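# Four arms press keys to ink a chart recorder

## Task

Press the green button to launch the recorder's pen carriage, which then makes a single continuous pass without pausing. A key held all the way down during the pass makes the pen of that key's colour ink its lane; a key pressed only partly might or might not ink. It is done when every box printed on the sheet has ink along the line through its centre and no ink lies anywhere outside the boxes. On the ruler at the sheet's edge, the pens begin 18 mm ahead of the 0 mark and advance at 9.10 mm/s.

## Robot and tools

Robots: four identical i2rt Big YAM arms named arm1, arm2, arm3, arm4. Each has six joints, a five-fingered right hand and a wrist camera (arm1_cam_wrist and so on). A fixed room camera, cam_sheet, views the sheet. Base feet in the scene frame (metres), each facing its own +x: arm1 x=+0.647 y=+0.362 z=+0.725 quat_wxyz=(+0.116, +0.002, +0.003, -0.993); arm2 x=+0.648 y=-0.356 z=+0.757 quat_wxyz=(+0.090, +0.007, -0.004, +0.996); arm3 x=-0.646 y=+0.094 z=+0.791 quat_wxyz=(+0.997, -0.003, -0.001, +0.082); arm4 x=-0.080 y=-0.650 z=+0.809 quat_wxyz=(+0.677, -0.003, -0.004, +0.736). Table tops are at z=+0.720. Reach is about 1.07 m from the joint1 axis.

Frame: one shared scene frame, origin on the floor, +z up. The hand point sits 0.045 m ahead of the palm; its +z runs along straight fingers, +y out of the palm, +x across the palm away from the thumb. Straight fingers extend 0.06 to 0.07 m past the point and lie 0.06 m behind it along -y. A wrist bracket on the little-finger side reaches 0.10 m across and can strike things. With joints 1, 5, 6 at 0 and the hand level and forward, the palm faces down with the thumb at left; near joint6 -1.3 the camera image is upright.

move: one call carries one action. Top-level keys are arm1..arm4 (each optional; an omitted arm receives nothing new) and cameras (list of camera names, "all", or [] for none). Per arm:
- joints: absolute targets keyed by name, in radians for arm joints: joint1_rad -2.879..2.879 (yaw about foot, positive counter-clockwise from above), joint2_rad 0..3.141 (shoulder, 0 = upper arm back, positive lifts forward), joint3_rad 0..3.019 (elbow, 0 folded), joint4_rad -1.692..1.57 (pitch, positive tips fingers up), joint5_rad -1.57..1.57 (sideways, positive to arm's right), joint6_rad -2.094..2.094 (roll, positive clockwise seen from behind). Hand keys are unitless -1..1: hand_little, hand_ring, hand_middle, hand_index, hand_thumb_bend (+1 open/straight, -1 curled), hand_thumb_turn (+1 beside palm, -1 opposite fingers), hand_force_limit (-1 about 0 N up to +1 = 10 N, 15 N for thumb motors), hand_speed (-0.96..1; full speed from +0.48; start value -0.8 is slow).
- target: an absolute hand pose [x, y, z, qw, qx, qy, qz] in metres and scene frame, same layout as the printed hand line; the hand moves in a straight line from its current hand_target. With target, joints may only contain hand_ keys, else refused.
- speed: path top speed, 0.002..0.5 m/s (default 0.25); only allowed with target. Rotation capped at twice that in rad/s.
- min_time_s: 0.1..8 s, lower bound for that arm's joint motions.
All motions in one action start together; hand paths all finish together, paced by the slowest, each lasting 0.5..10 s; any action is capped at 15 s. Paths ignore obstacles and other arms. Hands lag, drift, can overshoot speed near full stretch, and often land a centimetre or more off. Unknown keys make a call invalid; out-of-range values get it refused, and after a refusal the remaining move, wait and finished_scene calls of that reply are skipped.

wait: seconds 0..10, optional cameras; commands nothing, returns state. zoom_image: camera plus region [x0, y0, x1, y1] in pixels from top-left (images 896x504, region at most 504 by 504), only for a camera in the newest images. show_instructions: displays the reference page. finished_scene: ends the scene irreversibly (scene 1, optional).

Reading results: the move line lists each arm given motion with done or its worst status. joint_status/hand_status: off_target (resting short, maybe still pushing), time_out (joint keeps a nearby target and pushes; send its reported position to relax it), not_followed / "joint command not followed" / "pose unreachable" (a self/inter-arm safety check blocked targets; may keep retrying). on_its_own lists uncommanded activity; "held at" gives a target, not a reading. Arms marked "as last shown" were not in the action and show "not commanded". hand_target is the pose implied by held joint targets. hand_stopped_by gives six words for little, ring, middle, index, thumb_bend, thumb_turn: moving, target, force, stalled, fault. *_load_n are fingertip loads in N, positive when pushed open. Joint velocities (rad/s) say "within noise" when still. Torques are noisy, offset, and joints 3 and 4 wrap at ±28 N m. Camera frames may trail the state slightly.

Finger motors move only when a target changes by 0.002 or more, stop at target or at hand_force_limit, then lock. Pressing keys needs a firm, held-down push; a key released too early or only half pressed gives uncertain ink.

Cautions: the arms keep pushing on contact and do not yield. A hard squeeze between two robots (including one hand gripping another's fingers) fails the scene at once; heavy impacts with fixed or heavy objects also fail it. The clearance check can react late and lets hands and wrist cameras meet, so plan separate paths. Sustained pushing, stretching or load heats motors: MOTOR HOT warns at 85 °C, and at 100 °C the arm goes limp for 30 to 60 s or more (OVER-TEMPERATURE FAULT), with keys then reading limit_stop_at_motor_heat; resend targets afterward. The scene keeps running while you think, holding your last command, so time key presses against the carriage's ruler position and finish only when the sheet shows ink confined to the boxes.

Each tool is called after ">>>" as name(argument=value, ...) on one line, values as JSON.

Reference images:

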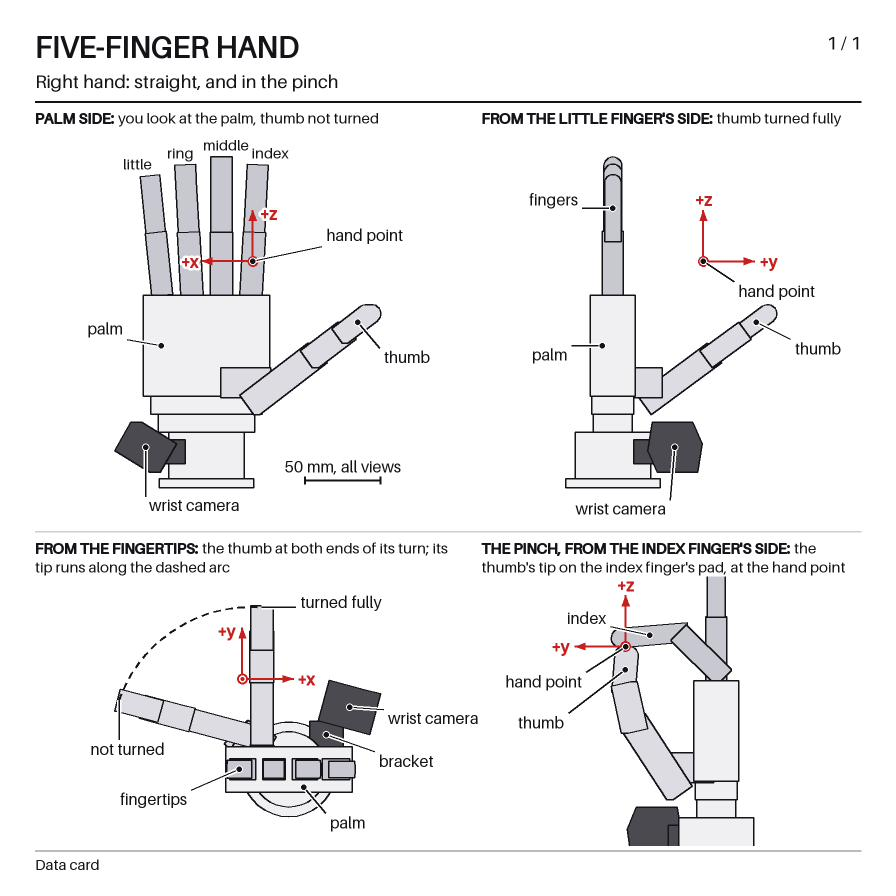

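## Session

>>> move()

Scene clock: 0.00 s.
Joint torques (N m): no reading
Heat: arm1: hottest joint1_rad 35 °C; arm2: hottest joint2_rad 33 °C; arm3: hottest joint1_rad 35 °C; arm4: hottest joint1_rad 34 °C.
Joint velocities: within noise
arm1.joint_positions: joint1_rad=+0.256 joint2_rad=+0.609 joint3_rad=+1.320 joint4_rad=-1.619 joint5_rad=-0.155 joint6_rad=-1.012 hand_little=+1.000 hand_ring=+1.000 hand_middle=+1.000 hand_index=+1.000 hand_thumb_turn=+1.000 hand_thumb_bend=+1.000 hand_force_limit=+0.000 hand_speed=-0.800
arm1.joint_status: not commanded
arm1.hand_stopped_by: target,target,target,target,target,target
arm1.little_load_n: 0.0
arm1.ring_load_n: 0.0
arm1.middle_load_n: 0.0
arm1.index_load_n: 0.0
arm1.thumb_bend_load_n: 0.0
arm1.thumb_turn_load_n: 0.0
arm1.hand: x=+0.5011 y=+0.2880 z=+1.1262 quat_wxyz=(+0.243, -0.008, -0.944, +0.222) (m; scene frame)
arm1.hand_target: x=+0.4999 y=+0.2873 z=+1.1364 quat_wxyz=(+0.254, -0.007, -0.940, +0.228) (m; scene frame)
arm1.hand_status: not commanded
arm2.joint_positions: joint1_rad=-0.169 joint2_rad=+0.638 joint3_rad=+1.388 joint4_rad=-1.327 joint5_rad=+0.158 joint6_rad=-1.482 hand_little=+1.000 hand_ring=+1.000 hand_middle=+1.000 hand_index=+1.000 hand_thumb_turn=+1.000 hand_thumb_bend=+1.000 hand_force_limit=+0.000 hand_speed=-0.800
arm2.joint_status: not commanded
arm2.hand_stopped_by: target,target,target,target,target,target
arm2.little_load_n: 0.0
arm2.ring_load_n: 0.0
arm2.middle_load_n: 0.0
arm2.index_load_n: 0.0
arm2.thumb_bend_load_n: 0.0
arm2.thumb_turn_load_n: 0.0
arm2.hand: x=+0.4658 y=-0.1995 z=+1.2615 quat_wxyz=(-0.469, +0.226, +0.844, +0.133) (m; scene frame)
arm2.hand_target: x=+0.4668 y=-0.1999 z=+1.2728 quat_wxyz=(-0.480, +0.225, +0.837, +0.134) (m; scene frame)
arm2.hand_status: not commanded
arm3.joint_positions: joint1_rad=+0.118 joint2_rad=+0.584 joint3_rad=+1.321 joint4_rad=-1.300 joint5_rad=-0.255 joint6_rad=-1.173 hand_little=+1.000 hand_ring=+1.000 hand_middle=+1.000 hand_index=+1.000 hand_thumb_turn=+1.000 hand_thumb_bend=+1.000 hand_force_limit=+0.000 hand_speed=-0.800
arm3.joint_status: not commanded
arm3.hand_stopped_by: target,target,target,target,target,target
arm3.little_load_n: 0.0
arm3.ring_load_n: 0.0
arm3.middle_load_n: 0.0
arm3.index_load_n: 0.0
arm3.thumb_bend_load_n: 0.0
arm3.thumb_turn_load_n: 0.0
arm3.hand: x=-0.4292 y=+0.1668 z=+1.2545 quat_wxyz=(-0.262, +0.871, +0.013, +0.416) (m; scene frame)
arm3.hand_target: x=-0.4294 y=+0.1668 z=+1.2671 quat_wxyz=(-0.266, +0.864, +0.015, +0.428) (m; scene frame)
arm3.hand_status: not commanded
arm4.joint_positions: joint1_rad=+0.526 joint2_rad=+0.649 joint3_rad=+1.355 joint4_rad=-1.279 joint5_rad=-0.111 joint6_rad=-1.449 hand_little=+1.000 hand_ring=+1.000 hand_middle=+1.000 hand_index=+1.000 hand_thumb_turn=+1.000 hand_thumb_bend=+1.000 hand_force_limit=+0.000 hand_speed=-0.800
arm4.joint_status: not commanded
arm4.hand_stopped_by: target,target,target,target,target,target
arm4.little_load_n: 0.0
arm4.ring_load_n: 0.0
arm4.middle_load_n: 0.0
arm4.index_load_n: 0.0
arm4.thumb_bend_load_n: 0.0
arm4.thumb_turn_load_n: 0.0
arm4.hand: x=-0.2061 y=-0.4173 z=+1.2895 quat_wxyz=(-0.453, +0.428, +0.767, +0.153) (m; scene frame)
arm4.hand_target: x=-0.2059 y=-0.4179 z=+1.3045 quat_wxyz=(-0.466, +0.423, +0.761, +0.159) (m; scene frame)
arm4.hand_status: not commanded
pictures: arm1_cam_wrist, arm2_cam_wrist, arm3_cam_wrist, arm4_cam_wrist, cam_sheet

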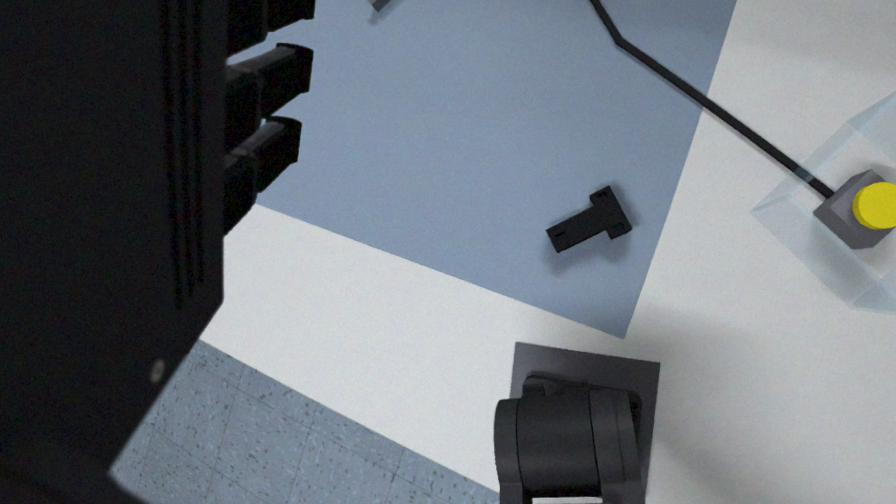

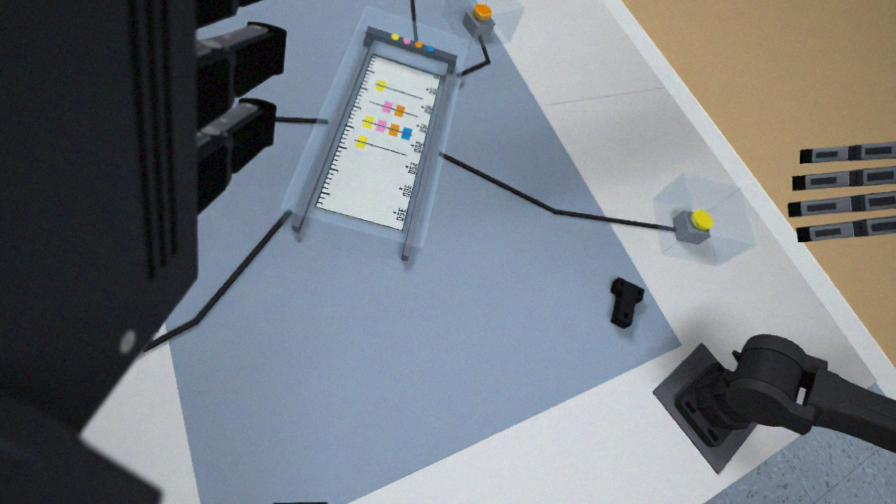

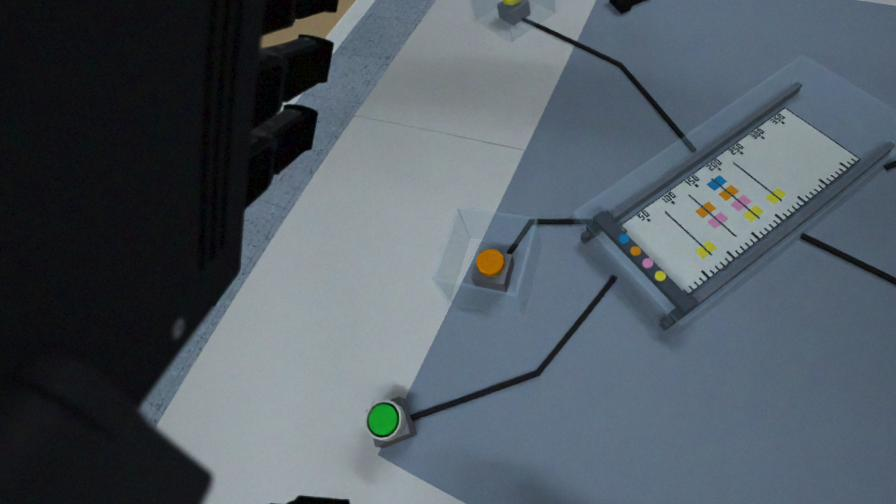

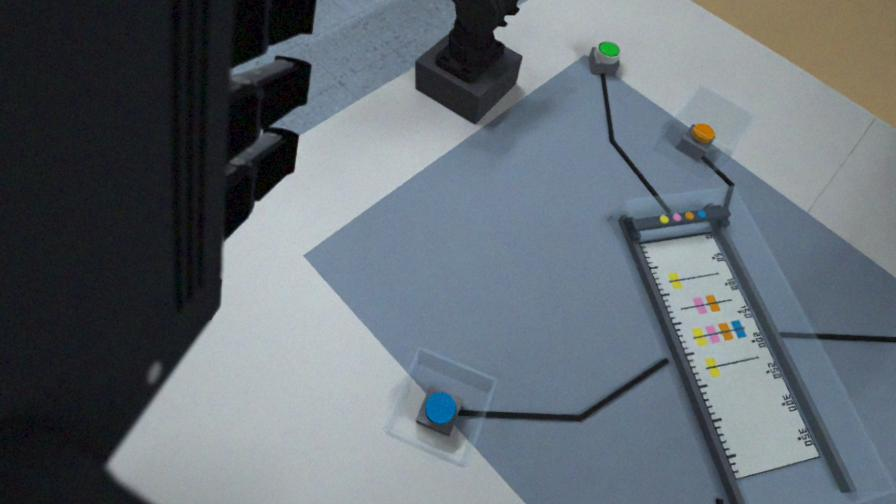

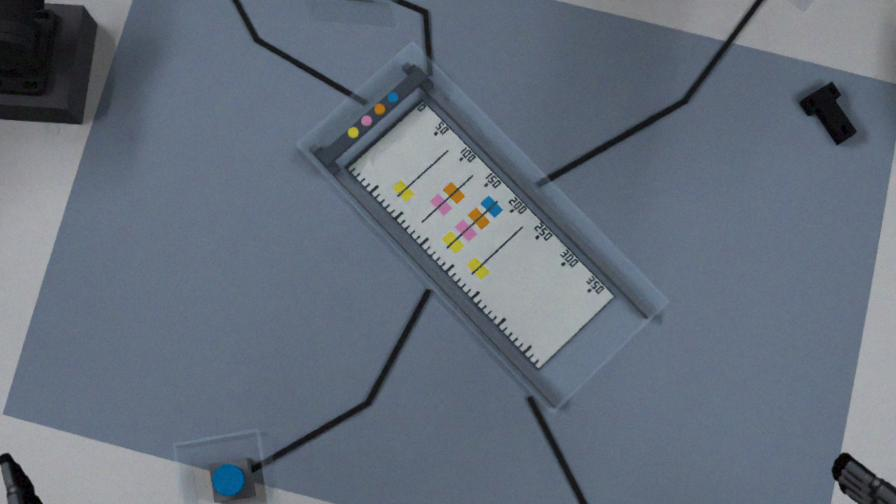

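>>> zoom_image(camera="cam_sheet", region=[300, 40, 500, 240])

>>> zoom_image(camera="cam_sheet", region=[420, 160, 680, 420])

>>> zoom_image(camera="cam_sheet", region=[392, 0, 896, 504])

>>> zoom_image(camera="arm3_cam_wrist", region=[340, 140, 640, 480])

>>> zoom_image(camera="arm4_cam_wrist", region=[340, 300, 540, 500])

Scaled by 2.520 from the camera's 896x504 image, which has a finer 1280x720 frame.

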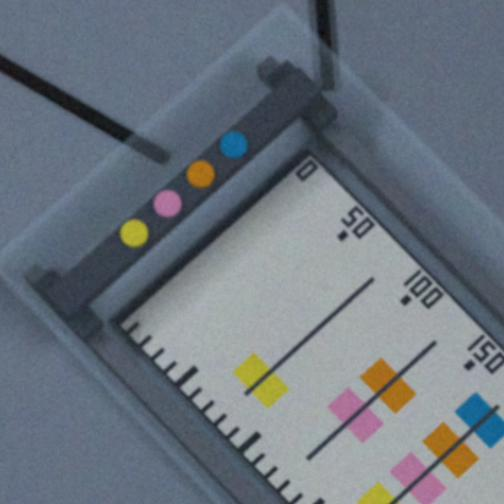

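Scaled by 1.938 from the camera's 896x504 image, which has a finer 1280x720 frame.

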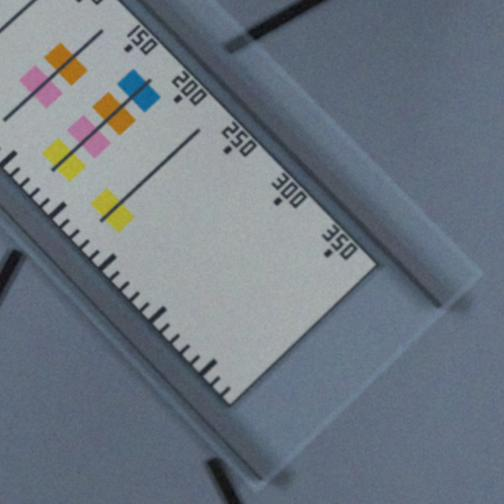

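Scaled by 1.000.

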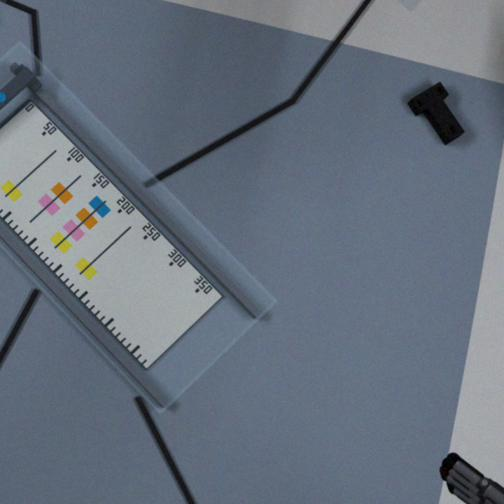

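Scaled by 1.482 from the camera's 896x504 image, which has a finer 1280x720 frame.

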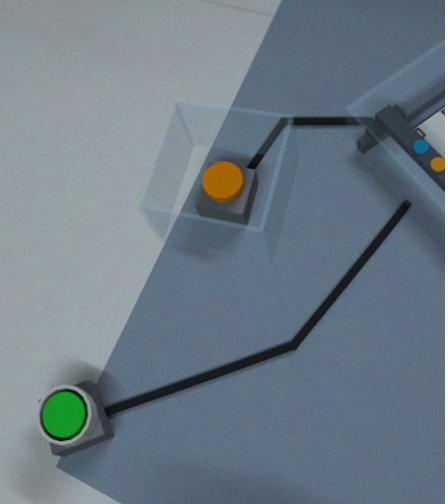

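Scaled by 2.520 from the camera's 896x504 image, which has a finer 1280x720 frame.

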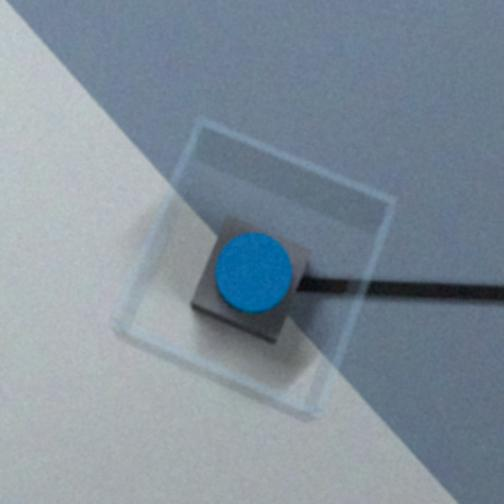

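>>> move(arm1={"target":[0.385,0.510,1.05,0,0.864,0.5035,0],"joints":{"hand_little":-1,"hand_ring":-1,"hand_middle":-1,"hand_speed":-0.3}}, arm2={"target":[0.328,-0.436,1.05,0,0.616,0.787,0],"joints":{"hand_little":-1,"hand_ring":-1,"hand_middle":-1,"hand_speed":-0.3}}, arm3={"target":[-0.288,0.282,1.05,0,0.8559,-0.517,0],"joints":{"hand_little":-1,"hand_ring":-1,"hand_middle":-1,"hand_speed":-0.3}}, arm4={"target":[-0.170,-0.440,1.05,0,0.9794,0.2017,0],"joints":{"hand_little":-1,"hand_ring":-1,"hand_middle":-1,"hand_speed":-0.3}}, cameras=["all"])

Scene clock: 13.83 s.
Joint torques (N m): arm1=[-1.32 -6.48 11.84 -0.2 0.1 0.17] | arm2=[-1.38 -6.07 10.89 0.25 -0.15 0.01] | arm3=[-2.26 -11.87 13.18 -0.32 -0.11 0.09] | arm4=[-0.91 -2.67 8.77 0.12 -0.2 0.11]
Heat: arm1: hottest joint1_rad 35 °C; arm2: hottest joint5_rad 33 °C; arm3: hottest joint1_rad 35 °C; arm4: hottest joint1_rad 34 °C.
move: arm1 off_target; arm2 off_target; arm3 off_target; arm4 done
Joint velocities: within noise
arm1.joint_positions: joint1_rad=-0.834 joint2_rad=+1.229 joint3_rad=+1.403 joint4_rad=-1.684 joint5_rad=-0.017 joint6_rad=-0.116 hand_little=-1.000 hand_ring=-1.000 hand_middle=-1.000 hand_index=+1.000 hand_thumb_turn=+1.000 hand_thumb_bend=+1.000 hand_force_limit=+0.000 hand_speed=-0.300
arm1.joint_status: all done
arm1.hand_stopped_by: target,target,target,target,target,target
arm1.little_load_n: 0.0
arm1.ring_load_n: 0.0
arm1.middle_load_n: 0.0
arm1.index_load_n: 0.0
arm1.thumb_bend_load_n: 0.0
arm1.thumb_turn_load_n: 0.0
arm1.hand: x=+0.3932 y=+0.5011 z=+1.0297 quat_wxyz=(+0.026, -0.856, -0.516, +0.017) (m; scene frame)
arm1.hand_target: x=+0.3857 y=+0.5095 z=+1.0487 quat_wxyz=(+0.048, -0.862, -0.503, +0.027) (m; scene frame)
arm1.hand_status: off_target (0.024 m and 3.9 deg from the pose sent, 0.262 m and 122.3 deg at the start; a joint's target at an end of its range on 82 of 152 steps)
arm2.joint_positions: joint1_rad=+0.331 joint2_rad=+1.373 joint3_rad=+1.444 joint4_rad=-1.697 joint5_rad=-0.009 joint6_rad=-0.099 hand_little=-1.000 hand_ring=-1.000 hand_middle=-1.000 hand_index=+1.000 hand_thumb_turn=+1.000 hand_thumb_bend=+1.000 hand_force_limit=+0.000 hand_speed=-0.300
arm2.joint_status: all done
arm2.hand_stopped_by: target,target,target,target,target,target
arm2.little_load_n: 0.0
arm2.ring_load_n: 0.0
arm2.middle_load_n: 0.0
arm2.index_load_n: 0.0
arm2.thumb_bend_load_n: 0.0
arm2.thumb_turn_load_n: 0.0
arm2.hand: x=+0.3422 y=-0.4328 z=+1.0384 quat_wxyz=(+0.014, +0.613, +0.789, +0.017) (m; scene frame)
arm2.hand_target: x=+0.3287 y=-0.4359 z=+1.0498 quat_wxyz=(+0.000, +0.616, +0.787, +0.000) (m; scene frame)
arm2.hand_status: off_target (0.019 m and 2.5 deg from the pose sent, 0.346 m and 73.1 deg at the start; a joint's target at an end of its range on 47 of 152 steps)
arm3.joint_positions: joint1_rad=+0.263 joint2_rad=+1.554 joint3_rad=+1.544 joint4_rad=-1.605 joint5_rad=-0.005 joint6_rad=-0.083 hand_little=-1.000 hand_ring=-1.000 hand_middle=-1.000 hand_index=+1.000 hand_thumb_turn=+1.000 hand_thumb_bend=+1.000 hand_force_limit=+0.000 hand_speed=-0.300
arm3.joint_status: all done
arm3.hand_stopped_by: target,target,target,target,target,target
arm3.little_load_n: 0.0
arm3.ring_load_n: 0.0
arm3.middle_load_n: 0.0
arm3.index_load_n: 0.0
arm3.thumb_bend_load_n: 0.0
arm3.thumb_turn_load_n: 0.0
arm3.hand: x=-0.3021 y=+0.2813 z=+1.0323 quat_wxyz=(+0.018, +0.863, -0.505, -0.012) (m; scene frame)
arm3.hand_target: x=-0.2889 y=+0.2817 z=+1.0499 quat_wxyz=(+0.000, +0.856, -0.517, +0.000) (m; scene frame)
arm3.hand_status: off_target (0.023 m and 2.9 deg from the pose sent, 0.274 m and 84.8 deg at the start)
arm4.joint_positions: joint1_rad=+0.207 joint2_rad=+1.089 joint3_rad=+1.120 joint4_rad=-1.587 joint5_rad=-0.007 joint6_rad=-0.130 hand_little=-1.000 hand_ring=-1.000 hand_middle=-1.000 hand_index=+1.000 hand_thumb_turn=+1.000 hand_thumb_bend=+1.000 hand_force_limit=+0.000 hand_speed=-0.300
arm4.joint_status: all done
arm4.hand_stopped_by: target,target,target,target,target,target
arm4.little_load_n: 0.0
arm4.ring_load_n: 0.0
arm4.middle_load_n: 0.0
arm4.index_load_n: 0.0
arm4.thumb_bend_load_n: 0.0
arm4.thumb_turn_load_n: 0.0
arm4.hand: x=-0.1708 y=-0.4384 z=+1.0492 quat_wxyz=(-0.007, +0.978, +0.209, +0.001) (m; scene frame)
arm4.hand_target: x=-0.1701 y=-0.4400 z=+1.0500 quat_wxyz=(+0.000, +0.979, +0.202, +0.000) (m; scene frame)
arm4.hand_status: done (0.002 m and 1.2 deg from the pose sent, 0.243 m and 110.0 deg at the start)
pictures: arm1_cam_wrist, arm2_cam_wrist, arm3_cam_wrist, arm4_cam_wrist, cam_sheet

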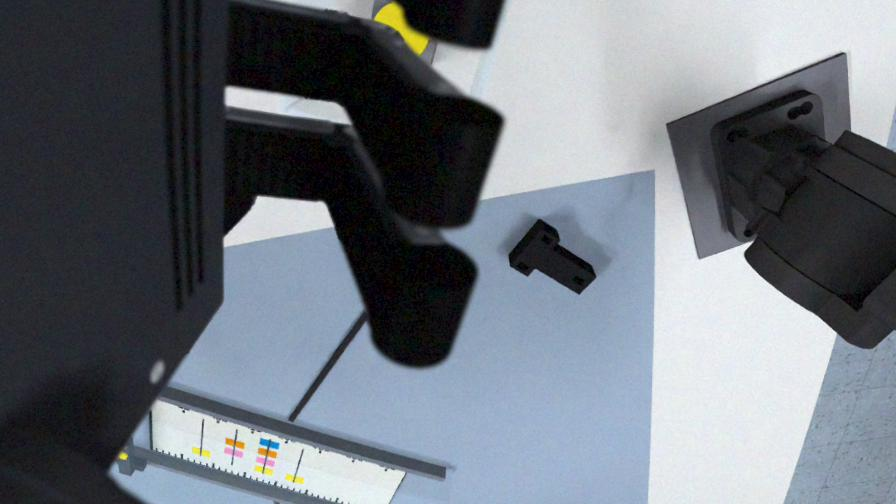

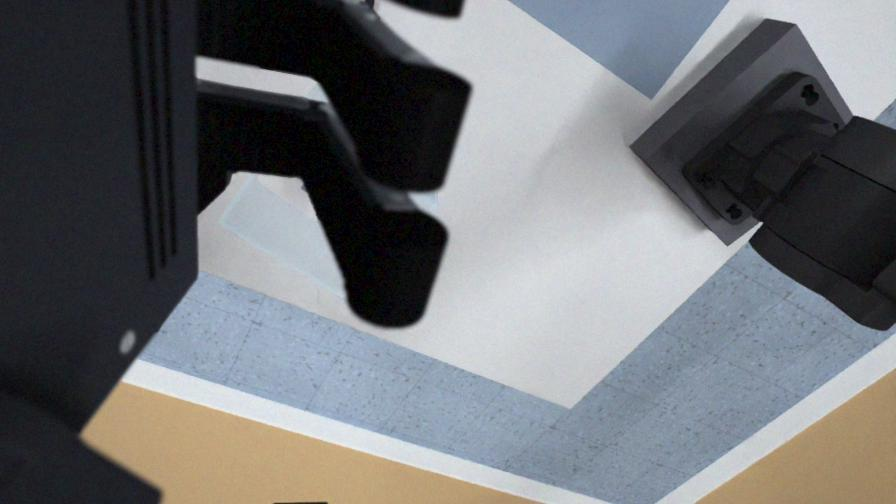

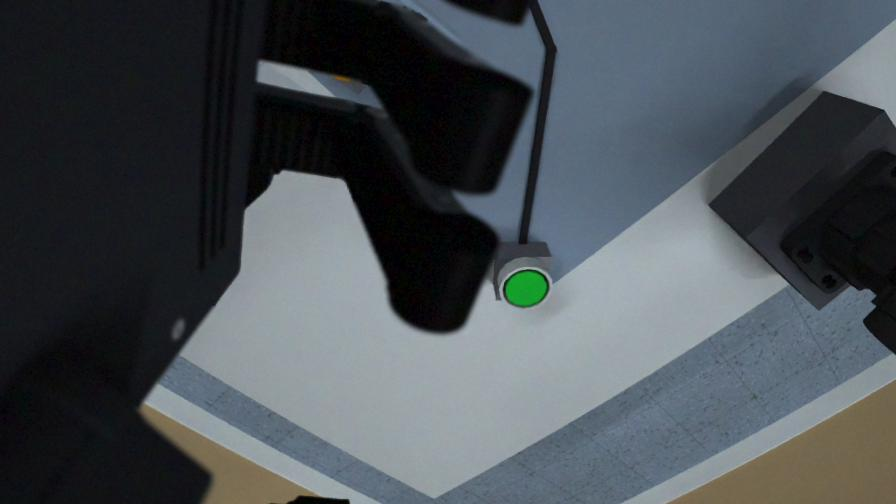

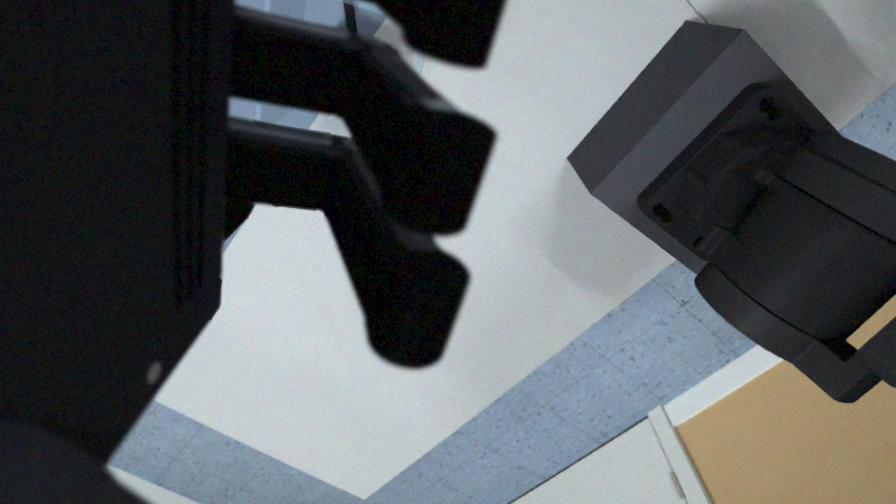

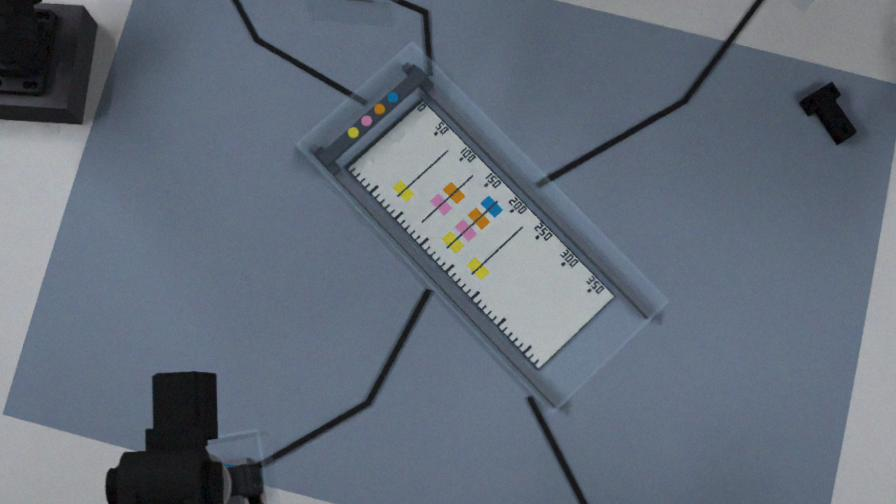

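>>> move(arm1={"target":[0.382,0.627,1.15,0,0.864,0.5035,0],"joints":{"hand_little":1,"hand_ring":1,"hand_middle":1}}, arm2={"target":[0.255,-0.490,1.15,0,0.477,0.878,0],"joints":{"hand_little":1,"hand_ring":1,"hand_middle":1}}, arm3={"target":[-0.1885,0.2215,1.15,0,0.8559,-0.517,0],"joints":{"hand_little":1,"hand_ring":1,"hand_middle":1}}, arm4={"target":[-0.102,-0.3455,1.15,0,0.9794,0.2017,0],"joints":{"hand_little":1,"hand_ring":1,"hand_middle":1}}, cameras=["all"])

Scene clock: 17.70 s.
Joint torques (N m): arm1=[-0.85 -6.65 11.36 0.58 0.2 -0.22] | arm2=[-1.2 -7.06 10.66 0.24 0.02 -0.12] | arm3=[-1.85 -13.33 12.52 0.12 -0.08 -0.18] | arm4=[0.03 -4.6 12.18 0.21 -0.15 -0.07]
Heat: arm1: hottest joint3_rad 36 °C; arm2: hottest joint5_rad 33 °C; arm3: hottest joint1_rad 35 °C; arm4: hottest joint1_rad 34 °C.
move: arm1 off_target; arm2 off_target; arm3 off_target; arm4 off_target
Joint velocities: within noise
arm1.joint_positions: joint1_rad=-1.062 joint2_rad=+1.334 joint3_rad=+1.786 joint4_rad=-1.687 joint5_rad=-0.027 joint6_rad=-0.291 hand_little=+1.000 hand_ring=+1.000 hand_middle=+1.000 hand_index=+1.000 hand_thumb_turn=+1.000 hand_thumb_bend=+1.000 hand_force_limit=+0.000 hand_speed=-0.300
arm1.joint_status: all done
arm1.hand_stopped_by: target,target,target,target,target,target
arm1.little_load_n: 0.0
arm1.ring_load_n: 0.0
arm1.middle_load_n: 0.0
arm1.index_load_n: 0.0
arm1.thumb_bend_load_n: 0.0
arm1.thumb_turn_load_n: 0.0
arm1.hand: x=+0.3842 y=+0.6192 z=+1.1324 quat_wxyz=(+0.163, -0.856, -0.489, +0.047) (m; scene frame)
arm1.hand_target: x=+0.3823 y=+0.6264 z=+1.1488 quat_wxyz=(+0.183, -0.850, -0.491, +0.049) (m; scene frame)
arm1.hand_status: off_target (0.019 m and 19.5 deg from the pose sent, 0.175 m and 3.9 deg at the start; a joint's target at an end of its range on 46 of 46 steps)
arm2.joint_positions: joint1_rad=+0.450 joint2_rad=+1.476 joint3_rad=+1.853 joint4_rad=-1.701 joint5_rad=-0.026 joint6_rad=-0.284 hand_little=+1.000 hand_ring=+1.000 hand_middle=+1.000 hand_index=+1.000 hand_thumb_turn=+1.000 hand_thumb_bend=+1.000 hand_force_limit=+0.000 hand_speed=-0.300
arm2.joint_status: all done
arm2.hand_stopped_by: target,target,target,target,target,target
arm2.little_load_n: 0.0
arm2.ring_load_n: 0.0
arm2.middle_load_n: 0.0
arm2.index_load_n: 0.0
arm2.thumb_bend_load_n: 0.0
arm2.thumb_turn_load_n: 0.0
arm2.hand: x=+0.2628 y=-0.4864 z=+1.1393 quat_wxyz=(-0.087, +0.481, +0.867, -0.095) (m; scene frame)
arm2.hand_target: x=+0.2555 y=-0.4899 z=+1.1489 quat_wxyz=(-0.095, +0.475, +0.869, -0.102) (m; scene frame)
arm2.hand_status: off_target (0.014 m and 14.8 deg from the pose sent, 0.153 m and 18.8 deg at the start; a joint's target at an end of its range on 44 of 46 steps)
arm3.joint_positions: joint1_rad=+0.070 joint2_rad=+1.655 joint3_rad=+1.969 joint4_rad=-1.702 joint5_rad=-0.016 joint6_rad=-0.236 hand_little=+1.000 hand_ring=+1.000 hand_middle=+1.000 hand_index=+1.000 hand_thumb_turn=+1.000 hand_thumb_bend=+1.000 hand_force_limit=+0.000 hand_speed=-0.300
arm3.joint_status: all done
arm3.hand_stopped_by: target,target,target,target,target,target
arm3.little_load_n: 0.0
arm3.ring_load_n: 0.0
arm3.middle_load_n: 0.0
arm3.index_load_n: 0.0
arm3.thumb_bend_load_n: -0.5
arm3.thumb_turn_load_n: 0.0
arm3.hand: x=-0.1959 y=+0.2229 z=+1.1359 quat_wxyz=(-0.068, +0.849, -0.520, +0.061) (m; scene frame)
arm3.hand_target: x=-0.1892 y=+0.2213 z=+1.1490 quat_wxyz=(-0.079, +0.850, -0.516, +0.073) (m; scene frame)
arm3.hand_status: off_target (0.016 m and 10.5 deg from the pose sent, 0.174 m and 3.0 deg at the start; a joint's target at an end of its range on 38 of 46 steps)
arm4.joint_positions: joint1_rad=-0.053 joint2_rad=+1.232 joint3_rad=+1.470 joint4_rad=-1.681 joint5_rad=-0.012 joint6_rad=-0.365 hand_little=+1.000 hand_ring=+1.000 hand_middle=+1.000 hand_index=+1.000 hand_thumb_turn=+1.000 hand_thumb_bend=+1.000 hand_force_limit=+0.000 hand_speed=-0.300
arm4.joint_status: all done
arm4.hand_stopped_by: target,target,target,target,target,target
arm4.little_load_n: 0.0
arm4.ring_load_n: 0.0
arm4.middle_load_n: 0.0
arm4.index_load_n: 0.0
arm4.thumb_bend_load_n: 0.0
arm4.thumb_turn_load_n: -0.5
arm4.hand: x=-0.1020 y=-0.3525 z=+1.1352 quat_wxyz=(-0.064, +0.978, +0.197, +0.010) (m; scene frame)
arm4.hand_target: x=-0.1020 y=-0.3458 z=+1.1488 quat_wxyz=(-0.077, +0.977, +0.201, +0.011) (m; scene frame)
arm4.hand_status: off_target (0.016 m and 7.4 deg from the pose sent, 0.153 m and 1.2 deg at the start; a joint's target at an end of its range on 35 of 46 steps)
pictures: arm1_cam_wrist, arm2_cam_wrist, arm3_cam_wrist, arm4_cam_wrist, cam_sheet

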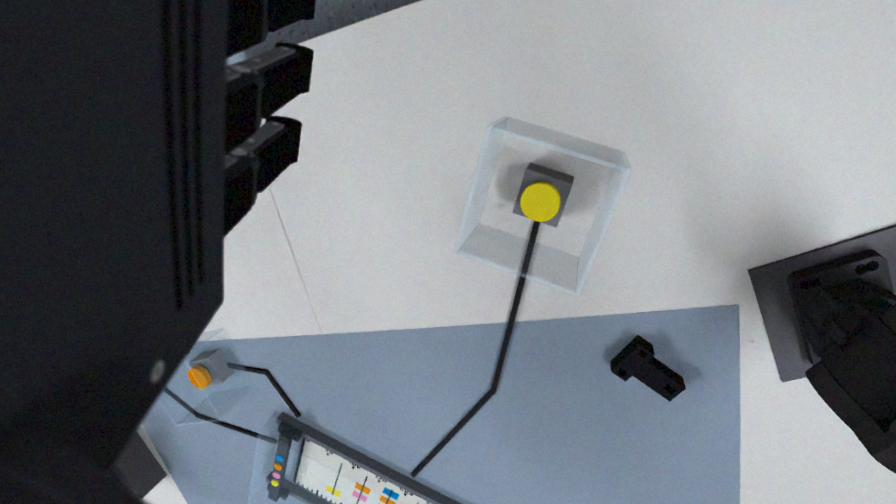

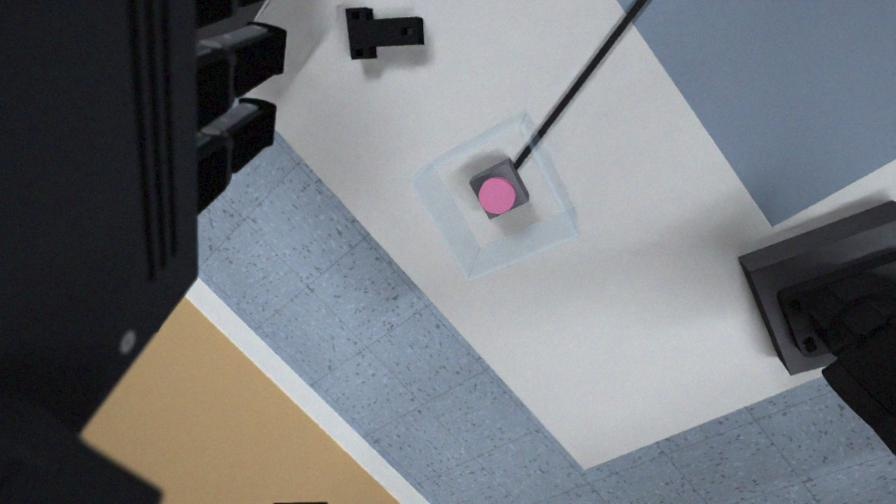

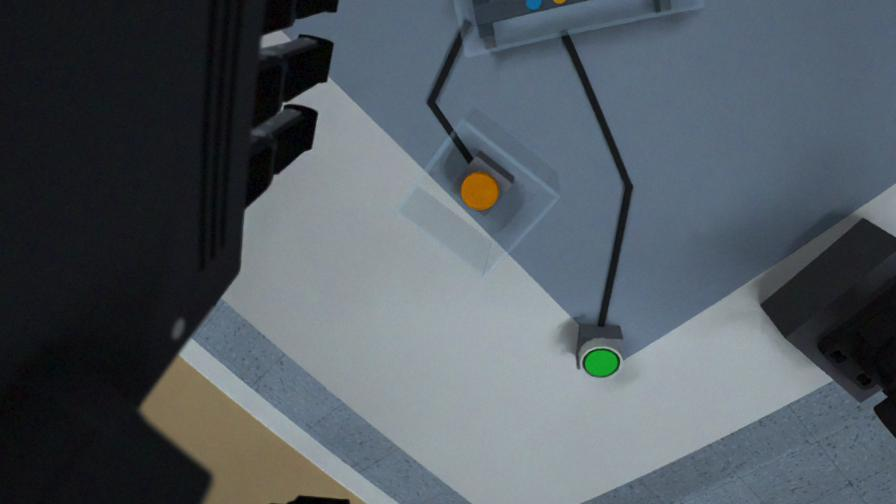

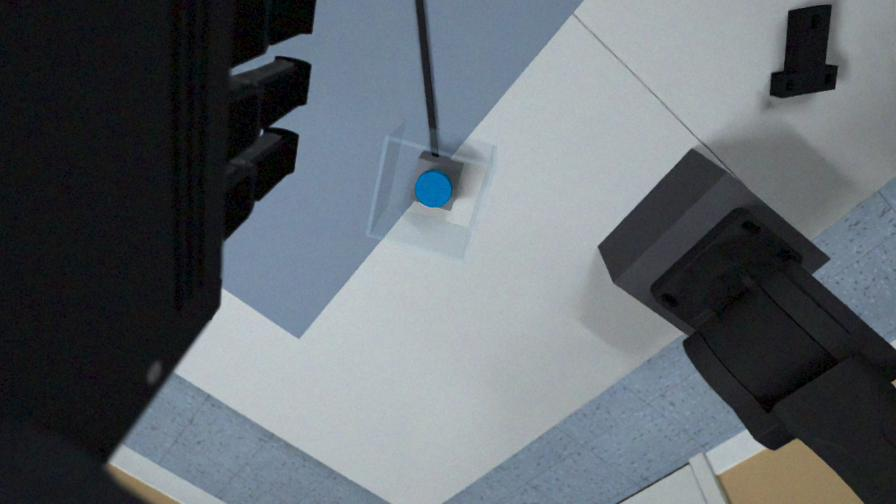

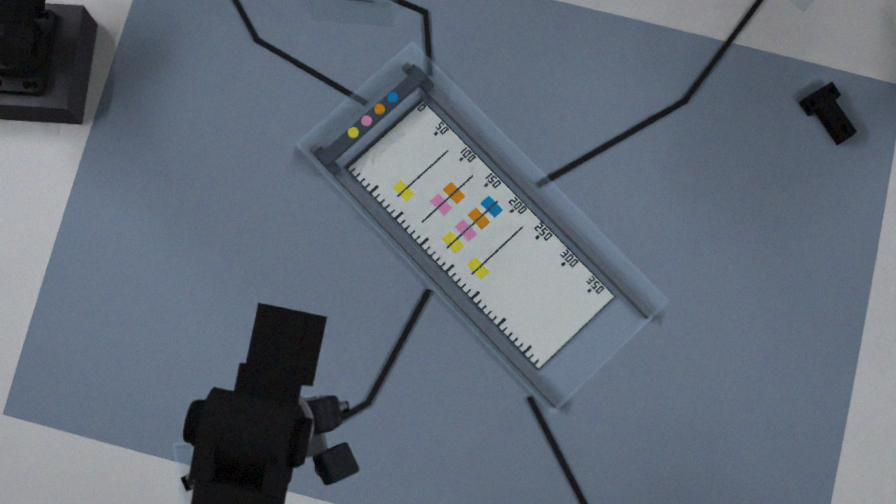

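>>> zoom_image(camera="arm1_cam_wrist", region=[440, 100, 660, 310])

>>> zoom_image(camera="arm2_cam_wrist", region=[400, 90, 600, 290])

>>> zoom_image(camera="arm3_cam_wrist", region=[390, 90, 650, 390])

>>> zoom_image(camera="arm4_cam_wrist", region=[350, 100, 520, 270])

>>> zoom_image(camera="cam_sheet", region=[330, 80, 450, 200])

>>> zoom_image(camera="cam_sheet", region=[400, 150, 540, 290])

Scaled by 2.291 from the camera's 896x504 image, which has a finer 1280x720 frame.

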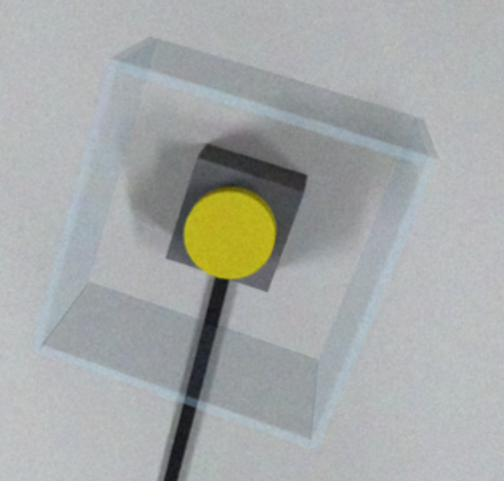

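Scaled by 2.520 from the camera's 896x504 image, which has a finer 1280x720 frame.

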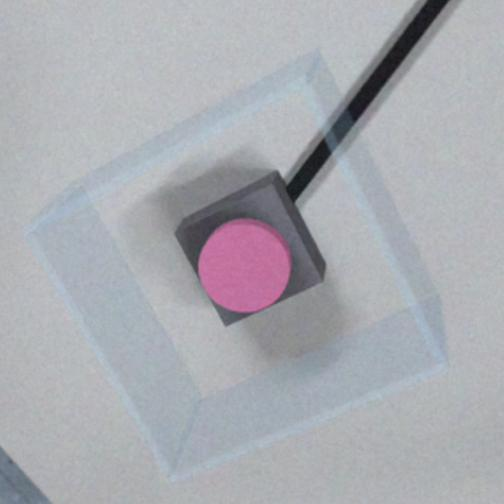

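Scaled by 1.680 from the camera's 896x504 image, which has a finer 1280x720 frame.

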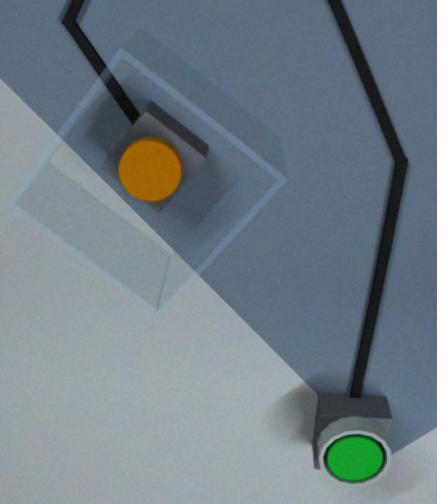

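Scaled by 2.965 from the camera's 896x504 image, which has a finer 1280x720 frame.

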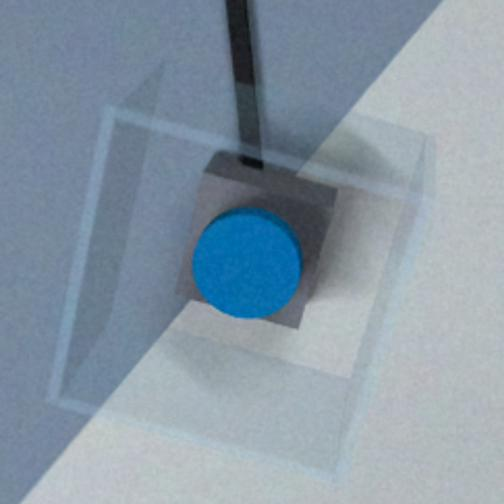

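Scaled by 4.200 from the camera's 896x504 image, which has a finer 1280x720 frame.

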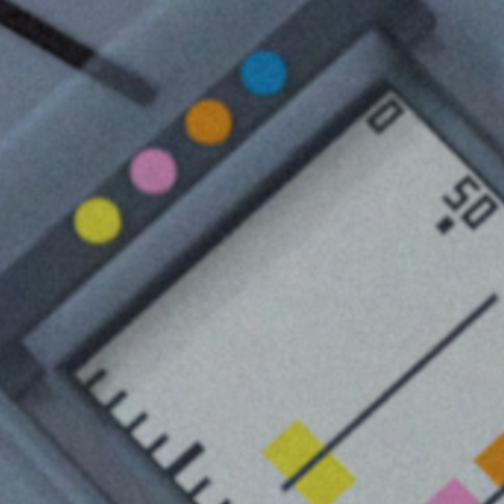

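Scaled by 3.600 from the camera's 896x504 image, which has a finer 1280x720 frame.

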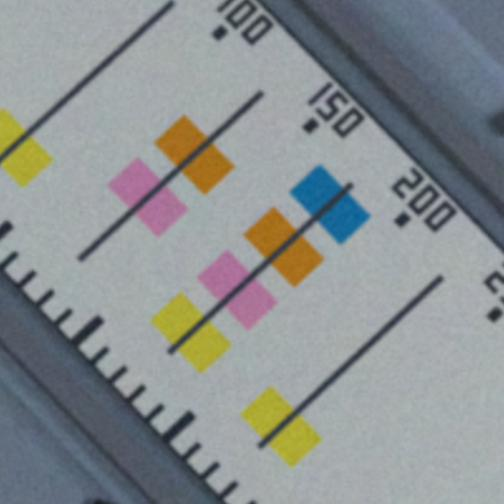

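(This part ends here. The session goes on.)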